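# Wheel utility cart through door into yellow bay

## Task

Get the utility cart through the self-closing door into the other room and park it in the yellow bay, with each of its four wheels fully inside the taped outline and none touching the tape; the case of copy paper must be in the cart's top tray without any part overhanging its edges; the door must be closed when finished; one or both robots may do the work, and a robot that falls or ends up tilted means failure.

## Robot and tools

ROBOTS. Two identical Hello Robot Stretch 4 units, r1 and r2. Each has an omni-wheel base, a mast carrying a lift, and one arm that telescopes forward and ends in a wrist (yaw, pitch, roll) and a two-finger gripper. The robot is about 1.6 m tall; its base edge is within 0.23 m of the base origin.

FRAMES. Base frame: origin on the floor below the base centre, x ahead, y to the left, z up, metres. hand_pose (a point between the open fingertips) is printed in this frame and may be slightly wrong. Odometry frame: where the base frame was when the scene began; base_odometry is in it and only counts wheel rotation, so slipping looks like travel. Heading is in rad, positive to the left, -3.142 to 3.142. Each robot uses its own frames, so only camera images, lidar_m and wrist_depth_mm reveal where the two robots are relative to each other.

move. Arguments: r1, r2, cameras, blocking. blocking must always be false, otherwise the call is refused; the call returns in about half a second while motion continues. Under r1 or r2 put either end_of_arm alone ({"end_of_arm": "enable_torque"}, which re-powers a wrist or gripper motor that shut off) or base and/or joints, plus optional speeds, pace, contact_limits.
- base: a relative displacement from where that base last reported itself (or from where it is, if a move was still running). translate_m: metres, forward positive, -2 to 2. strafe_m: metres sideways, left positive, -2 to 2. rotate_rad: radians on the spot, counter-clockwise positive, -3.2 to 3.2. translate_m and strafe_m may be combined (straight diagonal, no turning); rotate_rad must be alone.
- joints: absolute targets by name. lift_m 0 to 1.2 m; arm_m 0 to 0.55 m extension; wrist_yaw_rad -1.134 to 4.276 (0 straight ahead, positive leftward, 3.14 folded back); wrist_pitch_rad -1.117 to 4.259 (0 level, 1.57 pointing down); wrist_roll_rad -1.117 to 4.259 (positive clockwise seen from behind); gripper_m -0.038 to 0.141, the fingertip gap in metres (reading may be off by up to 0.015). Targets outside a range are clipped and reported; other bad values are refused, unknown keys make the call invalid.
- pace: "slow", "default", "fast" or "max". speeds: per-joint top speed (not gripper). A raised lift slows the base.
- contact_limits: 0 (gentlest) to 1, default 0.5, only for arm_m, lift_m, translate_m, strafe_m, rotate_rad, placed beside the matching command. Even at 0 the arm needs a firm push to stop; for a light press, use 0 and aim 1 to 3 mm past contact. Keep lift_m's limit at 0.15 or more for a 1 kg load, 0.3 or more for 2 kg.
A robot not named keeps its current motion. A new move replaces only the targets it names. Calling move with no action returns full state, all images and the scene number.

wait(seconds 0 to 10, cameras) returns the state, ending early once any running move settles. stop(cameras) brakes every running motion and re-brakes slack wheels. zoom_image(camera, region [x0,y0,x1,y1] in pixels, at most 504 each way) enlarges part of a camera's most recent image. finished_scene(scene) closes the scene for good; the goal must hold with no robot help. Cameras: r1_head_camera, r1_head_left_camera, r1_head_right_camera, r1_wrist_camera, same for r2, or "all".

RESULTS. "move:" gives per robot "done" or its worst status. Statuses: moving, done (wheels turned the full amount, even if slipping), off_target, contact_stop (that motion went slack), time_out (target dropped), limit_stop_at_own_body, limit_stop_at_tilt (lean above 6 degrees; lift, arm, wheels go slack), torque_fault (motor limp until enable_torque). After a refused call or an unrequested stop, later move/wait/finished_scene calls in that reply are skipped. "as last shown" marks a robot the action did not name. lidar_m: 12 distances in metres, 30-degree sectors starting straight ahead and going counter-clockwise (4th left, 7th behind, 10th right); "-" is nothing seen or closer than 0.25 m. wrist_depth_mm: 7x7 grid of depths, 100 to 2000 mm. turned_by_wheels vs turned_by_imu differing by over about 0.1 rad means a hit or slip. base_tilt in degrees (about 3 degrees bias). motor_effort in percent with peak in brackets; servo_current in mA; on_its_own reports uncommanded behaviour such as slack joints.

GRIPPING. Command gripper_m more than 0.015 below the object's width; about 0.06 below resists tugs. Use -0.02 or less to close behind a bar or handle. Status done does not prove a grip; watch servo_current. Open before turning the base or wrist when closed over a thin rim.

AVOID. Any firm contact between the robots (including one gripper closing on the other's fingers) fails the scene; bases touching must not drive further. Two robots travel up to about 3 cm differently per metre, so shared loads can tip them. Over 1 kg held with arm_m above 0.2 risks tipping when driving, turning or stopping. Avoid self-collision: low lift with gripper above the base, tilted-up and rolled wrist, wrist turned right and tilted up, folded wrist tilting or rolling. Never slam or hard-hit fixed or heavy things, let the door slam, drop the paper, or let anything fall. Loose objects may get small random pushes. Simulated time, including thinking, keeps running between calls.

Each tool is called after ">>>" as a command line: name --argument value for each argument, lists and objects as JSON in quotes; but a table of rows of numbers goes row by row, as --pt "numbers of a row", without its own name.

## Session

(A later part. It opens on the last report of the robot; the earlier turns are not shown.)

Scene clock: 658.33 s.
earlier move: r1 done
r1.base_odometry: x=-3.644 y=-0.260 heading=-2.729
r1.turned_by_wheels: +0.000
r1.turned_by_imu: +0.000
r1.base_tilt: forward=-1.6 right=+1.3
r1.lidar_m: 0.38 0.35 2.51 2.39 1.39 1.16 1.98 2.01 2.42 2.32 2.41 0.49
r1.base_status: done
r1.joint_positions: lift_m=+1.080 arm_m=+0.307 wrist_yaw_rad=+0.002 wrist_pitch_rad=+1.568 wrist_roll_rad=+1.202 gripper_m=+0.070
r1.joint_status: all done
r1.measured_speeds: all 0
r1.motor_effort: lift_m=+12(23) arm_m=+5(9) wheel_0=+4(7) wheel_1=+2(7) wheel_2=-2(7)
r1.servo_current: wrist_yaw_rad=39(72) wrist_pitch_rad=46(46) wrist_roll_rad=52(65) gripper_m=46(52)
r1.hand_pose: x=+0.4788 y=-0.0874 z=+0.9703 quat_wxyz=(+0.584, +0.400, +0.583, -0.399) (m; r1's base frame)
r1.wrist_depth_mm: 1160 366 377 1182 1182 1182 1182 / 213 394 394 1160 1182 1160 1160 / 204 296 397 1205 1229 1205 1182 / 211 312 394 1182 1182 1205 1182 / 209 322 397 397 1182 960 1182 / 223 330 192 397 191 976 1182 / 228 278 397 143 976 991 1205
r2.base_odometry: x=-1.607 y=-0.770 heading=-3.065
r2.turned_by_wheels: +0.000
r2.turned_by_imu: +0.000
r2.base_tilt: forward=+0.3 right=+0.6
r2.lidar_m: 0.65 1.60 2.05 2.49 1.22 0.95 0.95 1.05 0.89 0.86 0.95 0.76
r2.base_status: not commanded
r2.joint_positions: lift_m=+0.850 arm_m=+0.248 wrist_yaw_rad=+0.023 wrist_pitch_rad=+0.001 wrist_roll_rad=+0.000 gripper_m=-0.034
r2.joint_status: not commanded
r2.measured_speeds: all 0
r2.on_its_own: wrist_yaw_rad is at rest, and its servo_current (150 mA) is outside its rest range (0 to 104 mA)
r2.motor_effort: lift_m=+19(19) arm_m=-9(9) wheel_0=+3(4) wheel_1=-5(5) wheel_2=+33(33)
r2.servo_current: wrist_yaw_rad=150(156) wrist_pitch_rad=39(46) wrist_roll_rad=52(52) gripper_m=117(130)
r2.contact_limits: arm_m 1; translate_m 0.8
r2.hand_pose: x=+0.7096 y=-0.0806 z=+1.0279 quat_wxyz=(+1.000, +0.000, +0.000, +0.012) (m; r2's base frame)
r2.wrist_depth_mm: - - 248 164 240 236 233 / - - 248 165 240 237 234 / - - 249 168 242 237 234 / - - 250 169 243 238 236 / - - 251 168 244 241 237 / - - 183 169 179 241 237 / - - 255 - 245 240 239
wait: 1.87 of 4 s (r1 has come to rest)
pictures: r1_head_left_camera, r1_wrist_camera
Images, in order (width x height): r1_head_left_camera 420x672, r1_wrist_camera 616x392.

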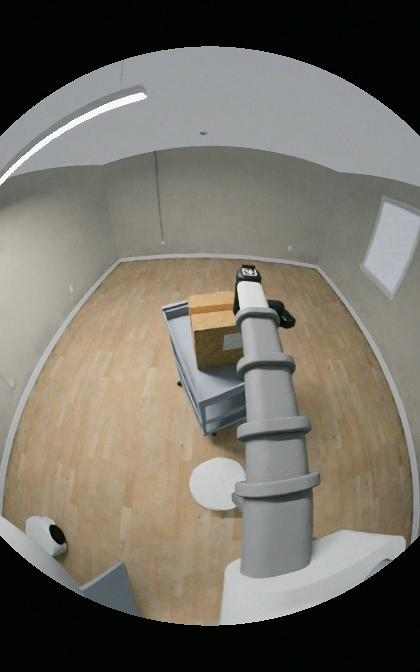

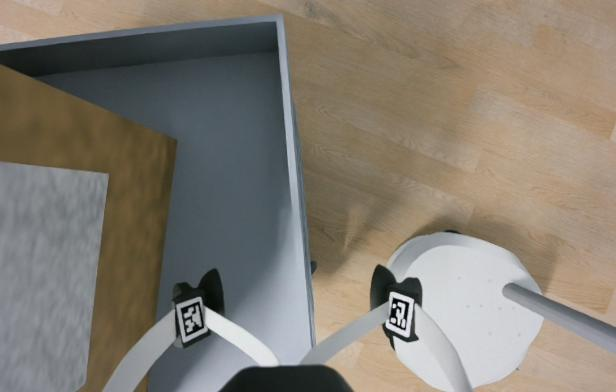

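>>> move --blocking false --r1 '{"joints":{"lift_m":0.935,"wrist_roll_rad":1.12},"contact_limits":{"lift_m":0.2},"pace":"slow"}'

>>> wait --seconds 3 --cameras '["r1_wrist_camera"]'

>>> move --blocking false --r1 '{"joints":{"gripper_m":-0.038}}'

>>> wait --seconds 2.5 --cameras '["r1_wrist_camera","r1_head_left_camera"]'

Scene clock: 668.70 s.
move: r1 moving
r1.base_odometry: x=-3.644 y=-0.260 heading=-2.729
r1.turned_by_wheels: +0.000
r1.turned_by_imu: +0.000
r1.base_tilt: forward=-1.6 right=+1.3
r1.lidar_m: 0.38 0.37 2.51 2.40 1.39 1.14 1.98 2.01 2.42 2.33 2.42 0.51
r1.base_status: not commanded
r1.joint_positions: lift_m=+1.055 arm_m=+0.307 wrist_yaw_rad=+0.002 wrist_pitch_rad=+1.568 wrist_roll_rad=+1.122 gripper_m=+0.070
r1.joint_status: lift_m moving; wrist_roll_rad moving
r1.measured_speeds: translate_m=+0.000 strafe_m=+0.000 rotate_rad=+0.000 lift_m=-0.097 arm_m=+0.000 wrist_yaw_rad=+0.000 wrist_pitch_rad=+0.000 wrist_roll_rad=+0.000
r1.motor_effort: lift_m=+11(14) arm_m=+5(5) wheel_0=+4(4) wheel_1=+3(3) wheel_2=-2(2)
r1.servo_current: wrist_yaw_rad=52(59) wrist_pitch_rad=46(46) wrist_roll_rad=52(72) gripper_m=46(46)
r1.contact_limits: lift_m 0.2
r1.hand_pose: x=+0.4788 y=-0.0874 z=+0.9450 quat_wxyz=(+0.600, +0.376, +0.598, -0.375) (m; r1's base frame)
r1.wrist_depth_mm: 325 334 340 1160 1182 1160 1160 / 190 373 375 1160 1138 1160 1138 / 198 281 373 377 1182 1182 1182 / 207 303 373 377 1160 1182 1160 / 211 322 377 375 1138 1182 1182 / 224 336 197 377 191 931 1160 / 225 287 375 143 946 960 1160
r2.base_odometry: x=-1.607 y=-0.770 heading=-3.065
r2.turned_by_wheels: +0.000
r2.turned_by_imu: +0.000
r2.base_tilt: forward=+0.3 right=+0.6
r2.lidar_m: 0.62 1.57 2.07 2.46 1.19 0.96 0.95 1.05 0.88 0.86 0.96 0.75
r2.base_status: not commanded
r2.joint_positions: lift_m=+0.850 arm_m=+0.248 wrist_yaw_rad=+0.023 wrist_pitch_rad=+0.001 wrist_roll_rad=+0.000 gripper_m=-0.034
r2.joint_status: not commanded
r2.measured_speeds: all 0
r2.motor_effort: lift_m=+19(19) arm_m=-9(9) wheel_0=+3(4) wheel_1=-5(5) wheel_2=+33(33)
r2.servo_current: wrist_yaw_rad=143(150) wrist_pitch_rad=39(46) wrist_roll_rad=46(59) gripper_m=124(124)
r2.contact_limits: arm_m 1; translate_m 0.8
r2.hand_pose: x=+0.7096 y=-0.0806 z=+1.0279 quat_wxyz=(+1.000, +0.000, +0.000, +0.012) (m; r2's base frame)
r2.wrist_depth_mm: - - 246 164 239 236 233 / - - 249 165 240 237 234 / - - 250 168 241 237 236 / - - 250 168 243 239 236 / - - 251 168 244 240 236 / - - 183 169 179 242 238 / - - 254 - 246 241 240
pictures: none

Scene clock: 670.20 s.
earlier move: r1 done
r1.base_odometry: x=-3.644 y=-0.260 heading=-2.729
r1.turned_by_wheels: +0.000
r1.turned_by_imu: +0.000
r1.base_tilt: forward=-1.6 right=+1.3
r1.lidar_m: 0.37 0.38 2.50 2.40 1.38 1.14 1.97 2.05 2.42 2.33 2.42 0.52
r1.base_status: not commanded
r1.joint_positions: lift_m=+0.935 arm_m=+0.307 wrist_yaw_rad=+0.002 wrist_pitch_rad=+1.568 wrist_roll_rad=+1.122 gripper_m=+0.070
r1.joint_status: all done
r1.measured_speeds: all 0
r1.motor_effort: lift_m=+12(14) arm_m=+4(5) wheel_0=+4(5) wheel_1=+2(3) wheel_2=-2(2)
r1.servo_current: wrist_yaw_rad=52(72) wrist_pitch_rad=46(46) wrist_roll_rad=59(72) gripper_m=46(46)
r1.contact_limits: lift_m 0.2
r1.hand_pose: x=+0.4788 y=-0.0874 z=+0.8253 quat_wxyz=(+0.600, +0.376, +0.598, -0.375) (m; r1's base frame)
r1.wrist_depth_mm: 253 252 253 252 1042 1060 1025 / 190 251 254 253 1042 1042 1042 / 198 253 253 252 1042 1025 1042 / 206 252 251 254 1042 1042 1060 / 216 251 253 252 1042 1042 1042 / 224 252 212 253 191 842 1025 / 224 253 253 143 820 831 831
r2.base_odometry: x=-1.607 y=-0.770 heading=-3.065
r2.turned_by_wheels: +0.000
r2.turned_by_imu: +0.000
r2.base_tilt: forward=+0.3 right=+0.6
r2.lidar_m: 0.65 1.59 2.05 2.49 1.20 0.95 0.93 1.04 0.89 0.87 0.96 0.75
r2.base_status: not commanded
r2.joint_positions: lift_m=+0.850 arm_m=+0.248 wrist_yaw_rad=+0.023 wrist_pitch_rad=+0.001 wrist_roll_rad=+0.000 gripper_m=-0.034
r2.joint_status: not commanded
r2.measured_speeds: all 0
r2.on_its_own: wrist_yaw_rad is at rest, and its servo_current (143 mA) is outside its rest range (0 to 104 mA)
r2.motor_effort: lift_m=+19(20) arm_m=-9(9) wheel_0=+3(4) wheel_1=-5(5) wheel_2=+33(34)
r2.servo_current: wrist_yaw_rad=143(156) wrist_pitch_rad=52(52) wrist_roll_rad=46(59) gripper_m=111(124)
r2.contact_limits: arm_m 1; translate_m 0.8
r2.hand_pose: x=+0.7096 y=-0.0806 z=+1.0279 quat_wxyz=(+1.000, +0.000, +0.000, +0.012) (m; r2's base frame)
r2.wrist_depth_mm: - - 246 164 239 236 235 / - - 248 165 241 237 234 / - - 250 168 241 236 235 / - - 250 168 242 239 236 / - - 251 168 243 240 236 / - - 183 169 179 240 239 / - - 254 - 246 241 240
wait: 1.50 of 3 s (r1 has come to rest)
pictures: r1_wrist_camera
Images, in order (width x height): r1_wrist_camera 616x392.

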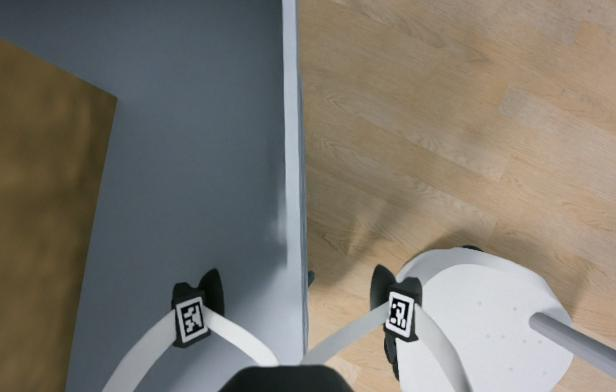

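Scene clock: 670.70 s.
move: r1 moving
r1.base_odometry: x=-3.644 y=-0.260 heading=-2.729
r1.turned_by_wheels: +0.000
r1.turned_by_imu: +0.000
r1.base_tilt: forward=-1.6 right=+1.3
r1.lidar_m: 0.37 0.37 2.50 2.41 1.39 1.14 2.00 2.01 2.42 2.32 2.42 0.49
r1.base_status: not commanded
r1.joint_positions: lift_m=+0.935 arm_m=+0.307 wrist_yaw_rad=+0.002 wrist_pitch_rad=+1.568 wrist_roll_rad=+1.122 gripper_m=+0.051
r1.joint_status: gripper_m moving
r1.measured_speeds: all 0
r1.motor_effort: lift_m=+12(12) arm_m=+4(5) wheel_0=+3(4) wheel_1=+3(3) wheel_2=-2(2)
r1.servo_current: wrist_yaw_rad=52(59) wrist_pitch_rad=46(46) wrist_roll_rad=46(72) gripper_m=104(104)
r1.contact_limits: lift_m 0.2
r1.hand_pose: x=+0.4788 y=-0.0874 z=+0.8253 quat_wxyz=(+0.600, +0.376, +0.598, -0.375) (m; r1's base frame)
r1.wrist_depth_mm: 253 253 253 252 1025 1042 1025 / 189 253 252 253 1060 1042 1042 / 198 253 252 253 1042 1025 1060 / 206 253 253 254 1060 1060 1042 / 216 253 254 251 1060 1042 1025 / 223 252 209 253 189 842 1042 / 224 253 253 143 831 831 831
r2.base_odometry: x=-1.607 y=-0.770 heading=-3.065
r2.turned_by_wheels: +0.000
r2.turned_by_imu: +0.000
r2.base_tilt: forward=+0.3 right=+0.6
r2.lidar_m: 0.61 1.59 2.08 2.43 1.22 0.95 0.95 1.06 0.87 0.87 0.95 0.76
r2.base_status: not commanded
r2.joint_positions: lift_m=+0.850 arm_m=+0.248 wrist_yaw_rad=+0.023 wrist_pitch_rad=+0.001 wrist_roll_rad=+0.000 gripper_m=-0.034
r2.joint_status: not commanded
r2.measured_speeds: all 0
r2.motor_effort: lift_m=+19(20) arm_m=-9(9) wheel_0=+3(4) wheel_1=-5(5) wheel_2=+33(33)
r2.servo_current: wrist_yaw_rad=143(150) wrist_pitch_rad=33(52) wrist_roll_rad=52(52) gripper_m=117(124)
r2.contact_limits: arm_m 1; translate_m 0.8
r2.hand_pose: x=+0.7096 y=-0.0806 z=+1.0279 quat_wxyz=(+1.000, +0.000, +0.000, +0.012) (m; r2's base frame)
r2.wrist_depth_mm: - - 246 164 240 236 233 / - - 248 165 240 236 235 / - - 249 168 241 237 236 / - - 250 168 242 238 236 / - - 251 168 244 240 237 / - - 183 169 179 241 239 / - - 255 - 245 242 240
pictures: none

Scene clock: 671.97 s.
earlier move: r1 done
r1.base_odometry: x=-3.644 y=-0.260 heading=-2.729
r1.turned_by_wheels: +0.000
r1.turned_by_imu: +0.000
r1.base_tilt: forward=-1.6 right=+1.2
r1.lidar_m: 0.38 0.37 2.50 2.40 1.39 1.14 1.97 2.01 2.42 2.31 2.40 0.52
r1.base_status: not commanded
r1.joint_positions: lift_m=+0.935 arm_m=+0.307 wrist_yaw_rad=+0.002 wrist_pitch_rad=+1.568 wrist_roll_rad=+1.122 gripper_m=-0.037
r1.joint_status: all done
r1.measured_speeds: all 0
r1.motor_effort: lift_m=+15(15) arm_m=+4(5) wheel_0=+4(4) wheel_1=+2(3) wheel_2=-2(2)
r1.servo_current: wrist_yaw_rad=52(65) wrist_pitch_rad=39(52) wrist_roll_rad=39(72) gripper_m=72(156)
r1.contact_limits: lift_m 0.2
r1.hand_pose: x=+0.4788 y=-0.0874 z=+0.8251 quat_wxyz=(+0.600, +0.376, +0.598, -0.375) (m; r1's base frame)
r1.wrist_depth_mm: 251 251 251 1025 1060 1025 1025 / 190 251 251 250 1042 1042 1042 / 198 250 251 251 1025 1060 1060 / 207 251 251 251 1060 1060 1025 / 218 251 252 251 1025 1042 1025 / 228 251 187 196 181 831 866 / 234 152 251 181 854 820 831
r2.base_odometry: x=-1.607 y=-0.770 heading=-3.065
r2.turned_by_wheels: +0.000
r2.turned_by_imu: +0.000
r2.base_tilt: forward=+0.3 right=+0.6
r2.lidar_m: 0.65 1.59 2.06 2.46 1.21 0.96 0.95 1.05 0.88 0.85 0.97 0.75
r2.base_status: not commanded
r2.joint_positions: lift_m=+0.850 arm_m=+0.248 wrist_yaw_rad=+0.023 wrist_pitch_rad=+0.001 wrist_roll_rad=+0.000 gripper_m=-0.034
r2.joint_status: not commanded
r2.measured_speeds: all 0
r2.on_its_own: wrist_yaw_rad is at rest, and its servo_current (137 mA) is outside its rest range (0 to 104 mA)
r2.motor_effort: lift_m=+19(20) arm_m=-9(9) wheel_0=+3(4) wheel_1=-4(5) wheel_2=+33(33)
r2.servo_current: wrist_yaw_rad=137(150) wrist_pitch_rad=33(52) wrist_roll_rad=46(52) gripper_m=117(124)
r2.contact_limits: arm_m 1; translate_m 0.8
r2.hand_pose: x=+0.7096 y=-0.0806 z=+1.0279 quat_wxyz=(+1.000, +0.000, +0.000, +0.012) (m; r2's base frame)
r2.wrist_depth_mm: - - 247 164 239 236 234 / - - 248 165 239 236 234 / - - 249 168 241 237 235 / - - 250 168 243 239 236 / - - 252 169 245 240 237 / - - 183 169 179 241 238 / - - 254 - 245 242 239
wait: 1.27 of 2.5 s (r1 has come to rest)
pictures: r1_head_left_camera, r1_wrist_camera
Images, in order (width x height): r1_head_left_camera 420x672, r1_wrist_camera 616x392.

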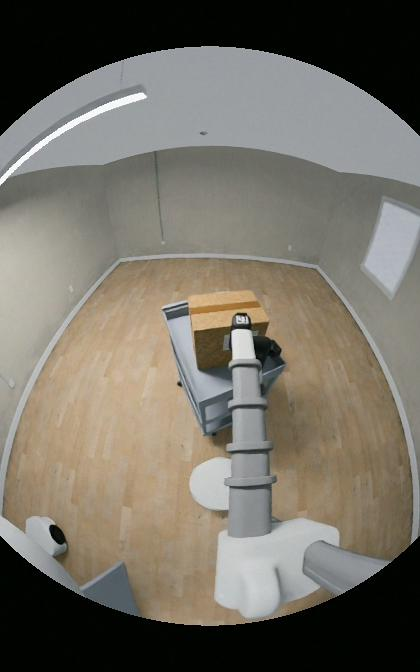

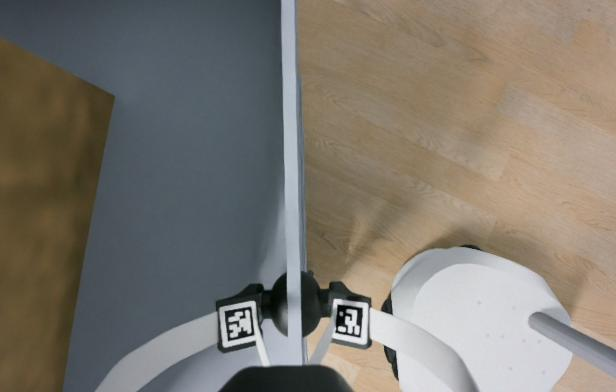

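>>> move --blocking false --r1 '{"base":{"translate_m":-0.35,"strafe_m":0.1},"pace":"slow"}'

>>> wait --seconds 6 --cameras '["r1_head_left_camera","r1_head_right_camera","r2_head_camera"]'

Scene clock: 676.80 s.
move: r1 moving
r1.base_odometry: x=-3.631 y=-0.258 heading=-2.729
r1.turned_by_wheels: -0.001
r1.turned_by_imu: -0.001
r1.base_tilt: forward=-1.6 right=+1.3
r1.lidar_m: 0.39 0.40 2.51 2.37 1.38 1.13 1.98 2.03 2.44 2.32 2.41 0.53
r1.base_status: translate_m moving; strafe_m moving
r1.joint_positions: lift_m=+0.935 arm_m=+0.307 wrist_yaw_rad=+0.002 wrist_pitch_rad=+1.565 wrist_roll_rad=+1.122 gripper_m=-0.037
r1.joint_status: not commanded
r1.measured_speeds: translate_m=-0.048 strafe_m=+0.014 rotate_rad=+0.000 lift_m=+0.000 arm_m=+0.000 wrist_yaw_rad=+0.000 wrist_pitch_rad=-0.021 wrist_roll_rad=+0.000
r1.motor_effort: lift_m=+15(15) arm_m=+2(5) wheel_0=-8(10) wheel_1=-5(5) wheel_2=+6(7)
r1.servo_current: wrist_yaw_rad=72(72) wrist_pitch_rad=52(52) wrist_roll_rad=46(59) gripper_m=72(85)
r1.contact_limits: lift_m 0.2
r1.hand_pose: x=+0.4798 y=-0.0874 z=+0.8251 quat_wxyz=(+0.601, +0.377, +0.597, -0.374) (m; r1's base frame)
r1.wrist_depth_mm: 254 255 254 1025 1042 1042 1025 / 196 253 253 1042 1042 1025 1042 / 204 254 253 1060 1042 1060 1025 / 209 253 253 1025 1042 1025 1042 / 224 253 253 253 1060 1042 1008 / 233 254 186 189 820 820 831 / 242 151 253 182 164 820 820
r2.base_odometry: x=-1.607 y=-0.770 heading=-3.065
r2.turned_by_wheels: +0.000
r2.turned_by_imu: +0.000
r2.base_tilt: forward=+0.3 right=+0.6
r2.lidar_m: 0.65 1.61 2.05 2.45 1.20 0.96 0.95 1.05 0.87 0.85 0.95 0.76
r2.base_status: not commanded
r2.joint_positions: lift_m=+0.850 arm_m=+0.248 wrist_yaw_rad=+0.023 wrist_pitch_rad=+0.001 wrist_roll_rad=+0.000 gripper_m=-0.034
r2.joint_status: not commanded
r2.measured_speeds: all 0
r2.motor_effort: lift_m=+19(19) arm_m=-9(9) wheel_0=+3(4) wheel_1=-5(5) wheel_2=+33(33)
r2.servo_current: wrist_yaw_rad=130(150) wrist_pitch_rad=39(46) wrist_roll_rad=52(65) gripper_m=117(124)
r2.contact_limits: arm_m 1; translate_m 0.8
r2.hand_pose: x=+0.7096 y=-0.0806 z=+1.0279 quat_wxyz=(+1.000, +0.000, +0.000, +0.012) (m; r2's base frame)
r2.wrist_depth_mm: - - 248 164 239 236 232 / - - 248 165 240 237 234 / - - 248 168 241 237 235 / - - 250 168 243 239 236 / - - 252 169 244 240 237 / - - 183 168 179 241 239 / - - 255 - 245 242 239
pictures: none

Scene clock: 681.20 s.
earlier move: r1 done
r1.base_odometry: x=-3.283 y=-0.211 heading=-2.729
r1.turned_by_wheels: +0.000
r1.turned_by_imu: +0.000
r1.base_tilt: forward=-1.6 right=+1.3
r1.lidar_m: 0.44 0.53 2.42 2.31 0.83 0.82 - 1.66 2.29 2.40 2.51 0.46
r1.base_status: done
r1.joint_positions: lift_m=+0.935 arm_m=+0.307 wrist_yaw_rad=+0.001 wrist_pitch_rad=+1.561 wrist_roll_rad=+1.122 gripper_m=-0.037
r1.joint_status: not commanded
r1.measured_speeds: all 0
r1.motor_effort: lift_m=+15(15) arm_m=-4(5) wheel_0=-4(10) wheel_1=-4(7) wheel_2=+1(16)
r1.servo_current: wrist_yaw_rad=39(72) wrist_pitch_rad=52(104) wrist_roll_rad=39(72) gripper_m=65(85)
r1.contact_limits: lift_m 0.2
r1.hand_pose: x=+0.4808 y=-0.0874 z=+0.8251 quat_wxyz=(+0.602, +0.378, +0.596, -0.374) (m; r1's base frame)
r1.wrist_depth_mm: 140 170 229 254 254 252 1042 / 157 204 253 253 253 1042 1060 / 185 253 254 254 253 1025 1042 / 221 255 253 253 1042 1042 1042 / 255 254 253 253 1025 842 1025 / 254 255 182 200 842 831 831 / 255 144 254 183 178 139 820
r2.base_odometry: x=-1.607 y=-0.770 heading=-3.065
r2.turned_by_wheels: +0.000
r2.turned_by_imu: +0.001
r2.base_tilt: forward=+0.4 right=+0.6
r2.lidar_m: 0.63 1.34 2.23 2.44 1.23 0.95 0.94 1.06 0.87 0.87 0.95 0.74
r2.base_status: not commanded
r2.joint_positions: lift_m=+0.850 arm_m=+0.248 wrist_yaw_rad=+0.023 wrist_pitch_rad=+0.001 wrist_roll_rad=+0.000 gripper_m=-0.034
r2.joint_status: not commanded
r2.measured_speeds: all 0
r2.on_its_own: wrist_yaw_rad is at rest, and its servo_current (143 mA) is outside its rest range (0 to 104 mA)
r2.motor_effort: lift_m=+19(20) arm_m=-9(9) wheel_0=+3(4) wheel_1=-5(5) wheel_2=+33(33)
r2.servo_current: wrist_yaw_rad=143(156) wrist_pitch_rad=39(46) wrist_roll_rad=52(65) gripper_m=111(124)
r2.contact_limits: arm_m 1; translate_m 0.8
r2.hand_pose: x=+0.7096 y=-0.0806 z=+1.0279 quat_wxyz=(+1.000, +0.000, +0.000, +0.012) (m; r2's base frame)
r2.wrist_depth_mm: - - 245 164 239 236 233 / - - 248 165 240 237 234 / - - 249 168 242 237 235 / - - 250 168 243 239 236 / 1308 - 252 168 244 240 237 / - - 183 169 179 241 238 / 1336 - 254 - 246 241 239
wait: 4.40 of 6 s (r1 has come to rest)
pictures: r1_head_left_camera, r1_head_right_camera, r2_head_camera
Images, in order (width x height): r1_head_left_camera 420x672, r1_head_right_camera 420x672, r2_head_camera 420x560.

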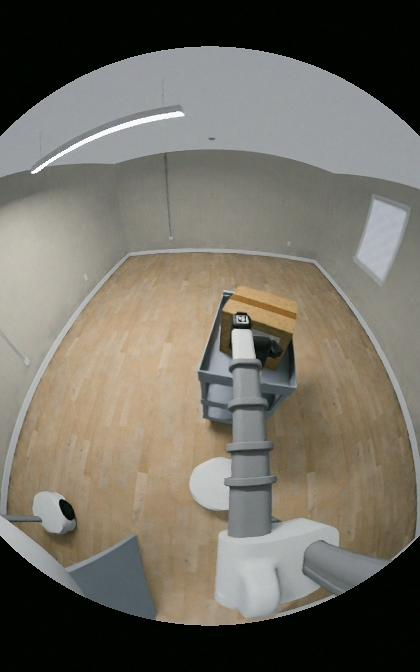

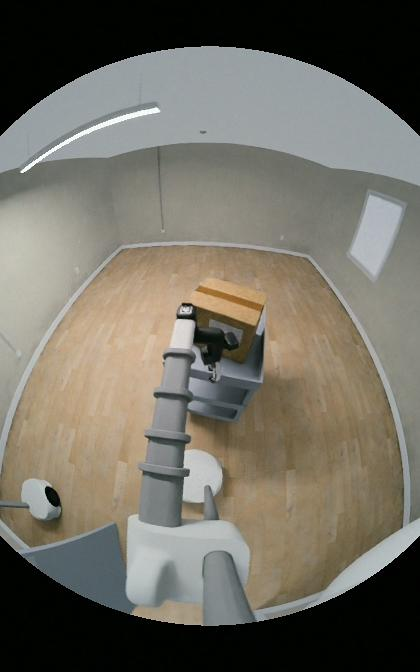

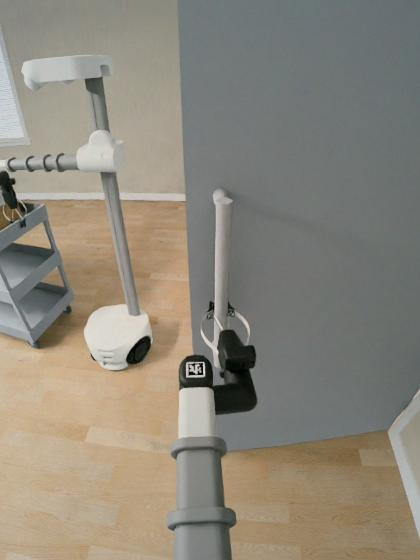

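>>> move --blocking false --r1 '{"base":{"translate_m":-0.35,"strafe_m":0.1},"pace":"slow"}'

>>> wait --seconds 6 --cameras '["r1_head_left_camera","r1_head_right_camera"]'

Scene clock: 691.07 s.
move: r1 moving
r1.base_odometry: x=-3.271 y=-0.210 heading=-2.730
r1.turned_by_wheels: -0.001
r1.turned_by_imu: -0.001
r1.base_tilt: forward=-1.6 right=+1.3
r1.lidar_m: 0.48 3.27 2.41 2.30 0.80 0.84 - 1.65 2.27 2.42 2.52 0.49
r1.base_status: translate_m moving; strafe_m moving
r1.joint_positions: lift_m=+0.935 arm_m=+0.307 wrist_yaw_rad=+0.001 wrist_pitch_rad=+1.561 wrist_roll_rad=+1.122 gripper_m=-0.037
r1.joint_status: not commanded
r1.measured_speeds: translate_m=-0.049 strafe_m=+0.013 rotate_rad=-0.004 lift_m=+0.000 arm_m=+0.000 wrist_yaw_rad=+0.000 wrist_pitch_rad=-0.002 wrist_roll_rad=+0.000
r1.motor_effort: lift_m=+15(15) arm_m=-4(4) wheel_0=-8(12) wheel_1=-7(9) wheel_2=+8(8)
r1.servo_current: wrist_yaw_rad=46(59) wrist_pitch_rad=59(59) wrist_roll_rad=46(59) gripper_m=72(78)
r1.contact_limits: lift_m 0.2
r1.hand_pose: x=+0.4808 y=-0.0874 z=+0.8251 quat_wxyz=(+0.602, +0.378, +0.596, -0.374) (m; r1's base frame)
r1.wrist_depth_mm: 141 178 229 256 254 253 1042 / 159 208 254 254 253 1042 1025 / 195 256 256 254 254 1025 1042 / 232 256 255 253 1042 1042 1025 / 255 255 254 254 1025 1042 1042 / 256 255 180 198 820 820 842 / 256 148 254 182 178 134 831
r2.base_odometry: x=-1.607 y=-0.770 heading=-3.065
r2.turned_by_wheels: +0.000
r2.turned_by_imu: +0.000
r2.base_tilt: forward=+0.3 right=+0.6
r2.lidar_m: 0.65 1.32 2.21 2.48 1.21 0.95 0.95 1.06 0.89 0.88 0.97 0.73
r2.base_status: not commanded
r2.joint_positions: lift_m=+0.850 arm_m=+0.248 wrist_yaw_rad=+0.023 wrist_pitch_rad=+0.001 wrist_roll_rad=+0.000 gripper_m=-0.034
r2.joint_status: not commanded
r2.measured_speeds: all 0
r2.motor_effort: lift_m=+19(19) arm_m=-9(9) wheel_0=+3(4) wheel_1=-5(5) wheel_2=+33(33)
r2.servo_current: wrist_yaw_rad=143(156) wrist_pitch_rad=39(46) wrist_roll_rad=46(59) gripper_m=124(124)
r2.contact_limits: arm_m 1; translate_m 0.8
r2.hand_pose: x=+0.7096 y=-0.0806 z=+1.0279 quat_wxyz=(+1.000, +0.000, +0.000, +0.012) (m; r2's base frame)
r2.wrist_depth_mm: - - 246 164 238 236 233 / - - 248 164 240 237 235 / - - 248 168 242 238 235 / - - 251 168 243 239 236 / 1336 - 251 168 244 240 236 / - - 183 169 179 241 238 / 1366 - 255 - 246 240 240
pictures: none

Scene clock: 695.47 s.
earlier move: r1 done
r1.base_odometry: x=-2.923 y=-0.163 heading=-2.730
r1.turned_by_wheels: +0.000
r1.turned_by_imu: -0.001
r1.base_tilt: forward=-1.5 right=+1.3
r1.lidar_m: 0.45 3.12 2.28 1.12 0.52 0.63 1.26 1.38 1.78 2.52 2.64 0.40
r1.base_status: done
r1.joint_positions: lift_m=+0.935 arm_m=+0.307 wrist_yaw_rad=+0.000 wrist_pitch_rad=+1.566 wrist_roll_rad=+1.122 gripper_m=-0.037
r1.joint_status: not commanded
r1.measured_speeds: all 0
r1.motor_effort: lift_m=+15(15) arm_m=-4(4) wheel_0=-9(15) wheel_1=-4(9) wheel_2=+1(9)
r1.servo_current: wrist_yaw_rad=52(72) wrist_pitch_rad=46(72) wrist_roll_rad=46(72) gripper_m=72(78)
r1.contact_limits: lift_m 0.2
r1.hand_pose: x=+0.4794 y=-0.0874 z=+0.8251 quat_wxyz=(+0.600, +0.377, +0.597, -0.375) (m; r1's base frame)
r1.wrist_depth_mm: 142 163 189 232 253 253 231 / 170 208 254 254 253 254 250 / 229 253 253 253 253 253 1042 / 253 254 253 254 253 218 1042 / 254 253 253 253 207 854 1042 / 253 253 179 193 831 831 831 / 253 148 211 1042 179 149 831
r2.base_odometry: x=-1.607 y=-0.770 heading=-3.065
r2.turned_by_wheels: +0.000
r2.turned_by_imu: +0.001
r2.base_tilt: forward=+0.3 right=+0.5
r2.lidar_m: 0.66 1.33 4.99 2.46 1.22 0.96 0.95 1.02 0.86 0.87 0.97 0.75
r2.base_status: not commanded
r2.joint_positions: lift_m=+0.850 arm_m=+0.248 wrist_yaw_rad=+0.023 wrist_pitch_rad=+0.001 wrist_roll_rad=+0.000 gripper_m=-0.034
r2.joint_status: not commanded
r2.measured_speeds: all 0
r2.on_its_own: wrist_yaw_rad is at rest, and its servo_current (143 mA) is outside its rest range (0 to 104 mA)
r2.motor_effort: lift_m=+19(19) arm_m=-9(9) wheel_0=+3(4) wheel_1=-5(5) wheel_2=+33(33)
r2.servo_current: wrist_yaw_rad=143(156) wrist_pitch_rad=39(52) wrist_roll_rad=39(59) gripper_m=124(130)
r2.contact_limits: arm_m 1; translate_m 0.8
r2.hand_pose: x=+0.7096 y=-0.0806 z=+1.0279 quat_wxyz=(+1.000, +0.000, +0.000, +0.012) (m; r2's base frame)
r2.wrist_depth_mm: - - 247 164 240 236 233 / - - 248 165 239 238 234 / - - 250 168 241 238 235 / 1078 - 250 168 242 239 236 / 1078 1182 252 168 245 241 236 / - 1618 183 169 180 241 238 / - - 254 - 246 240 239
wait: 4.40 of 6 s (r1 has come to rest)
pictures: r1_head_left_camera, r1_head_right_camera
Images, in order (width x height): r1_head_left_camera 420x672, r1_head_right_camera 420x672.

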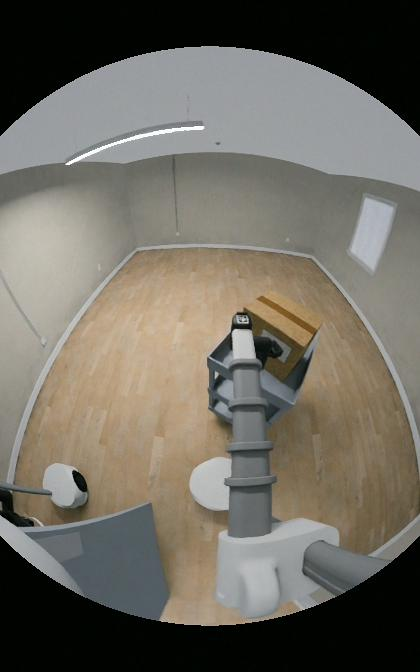

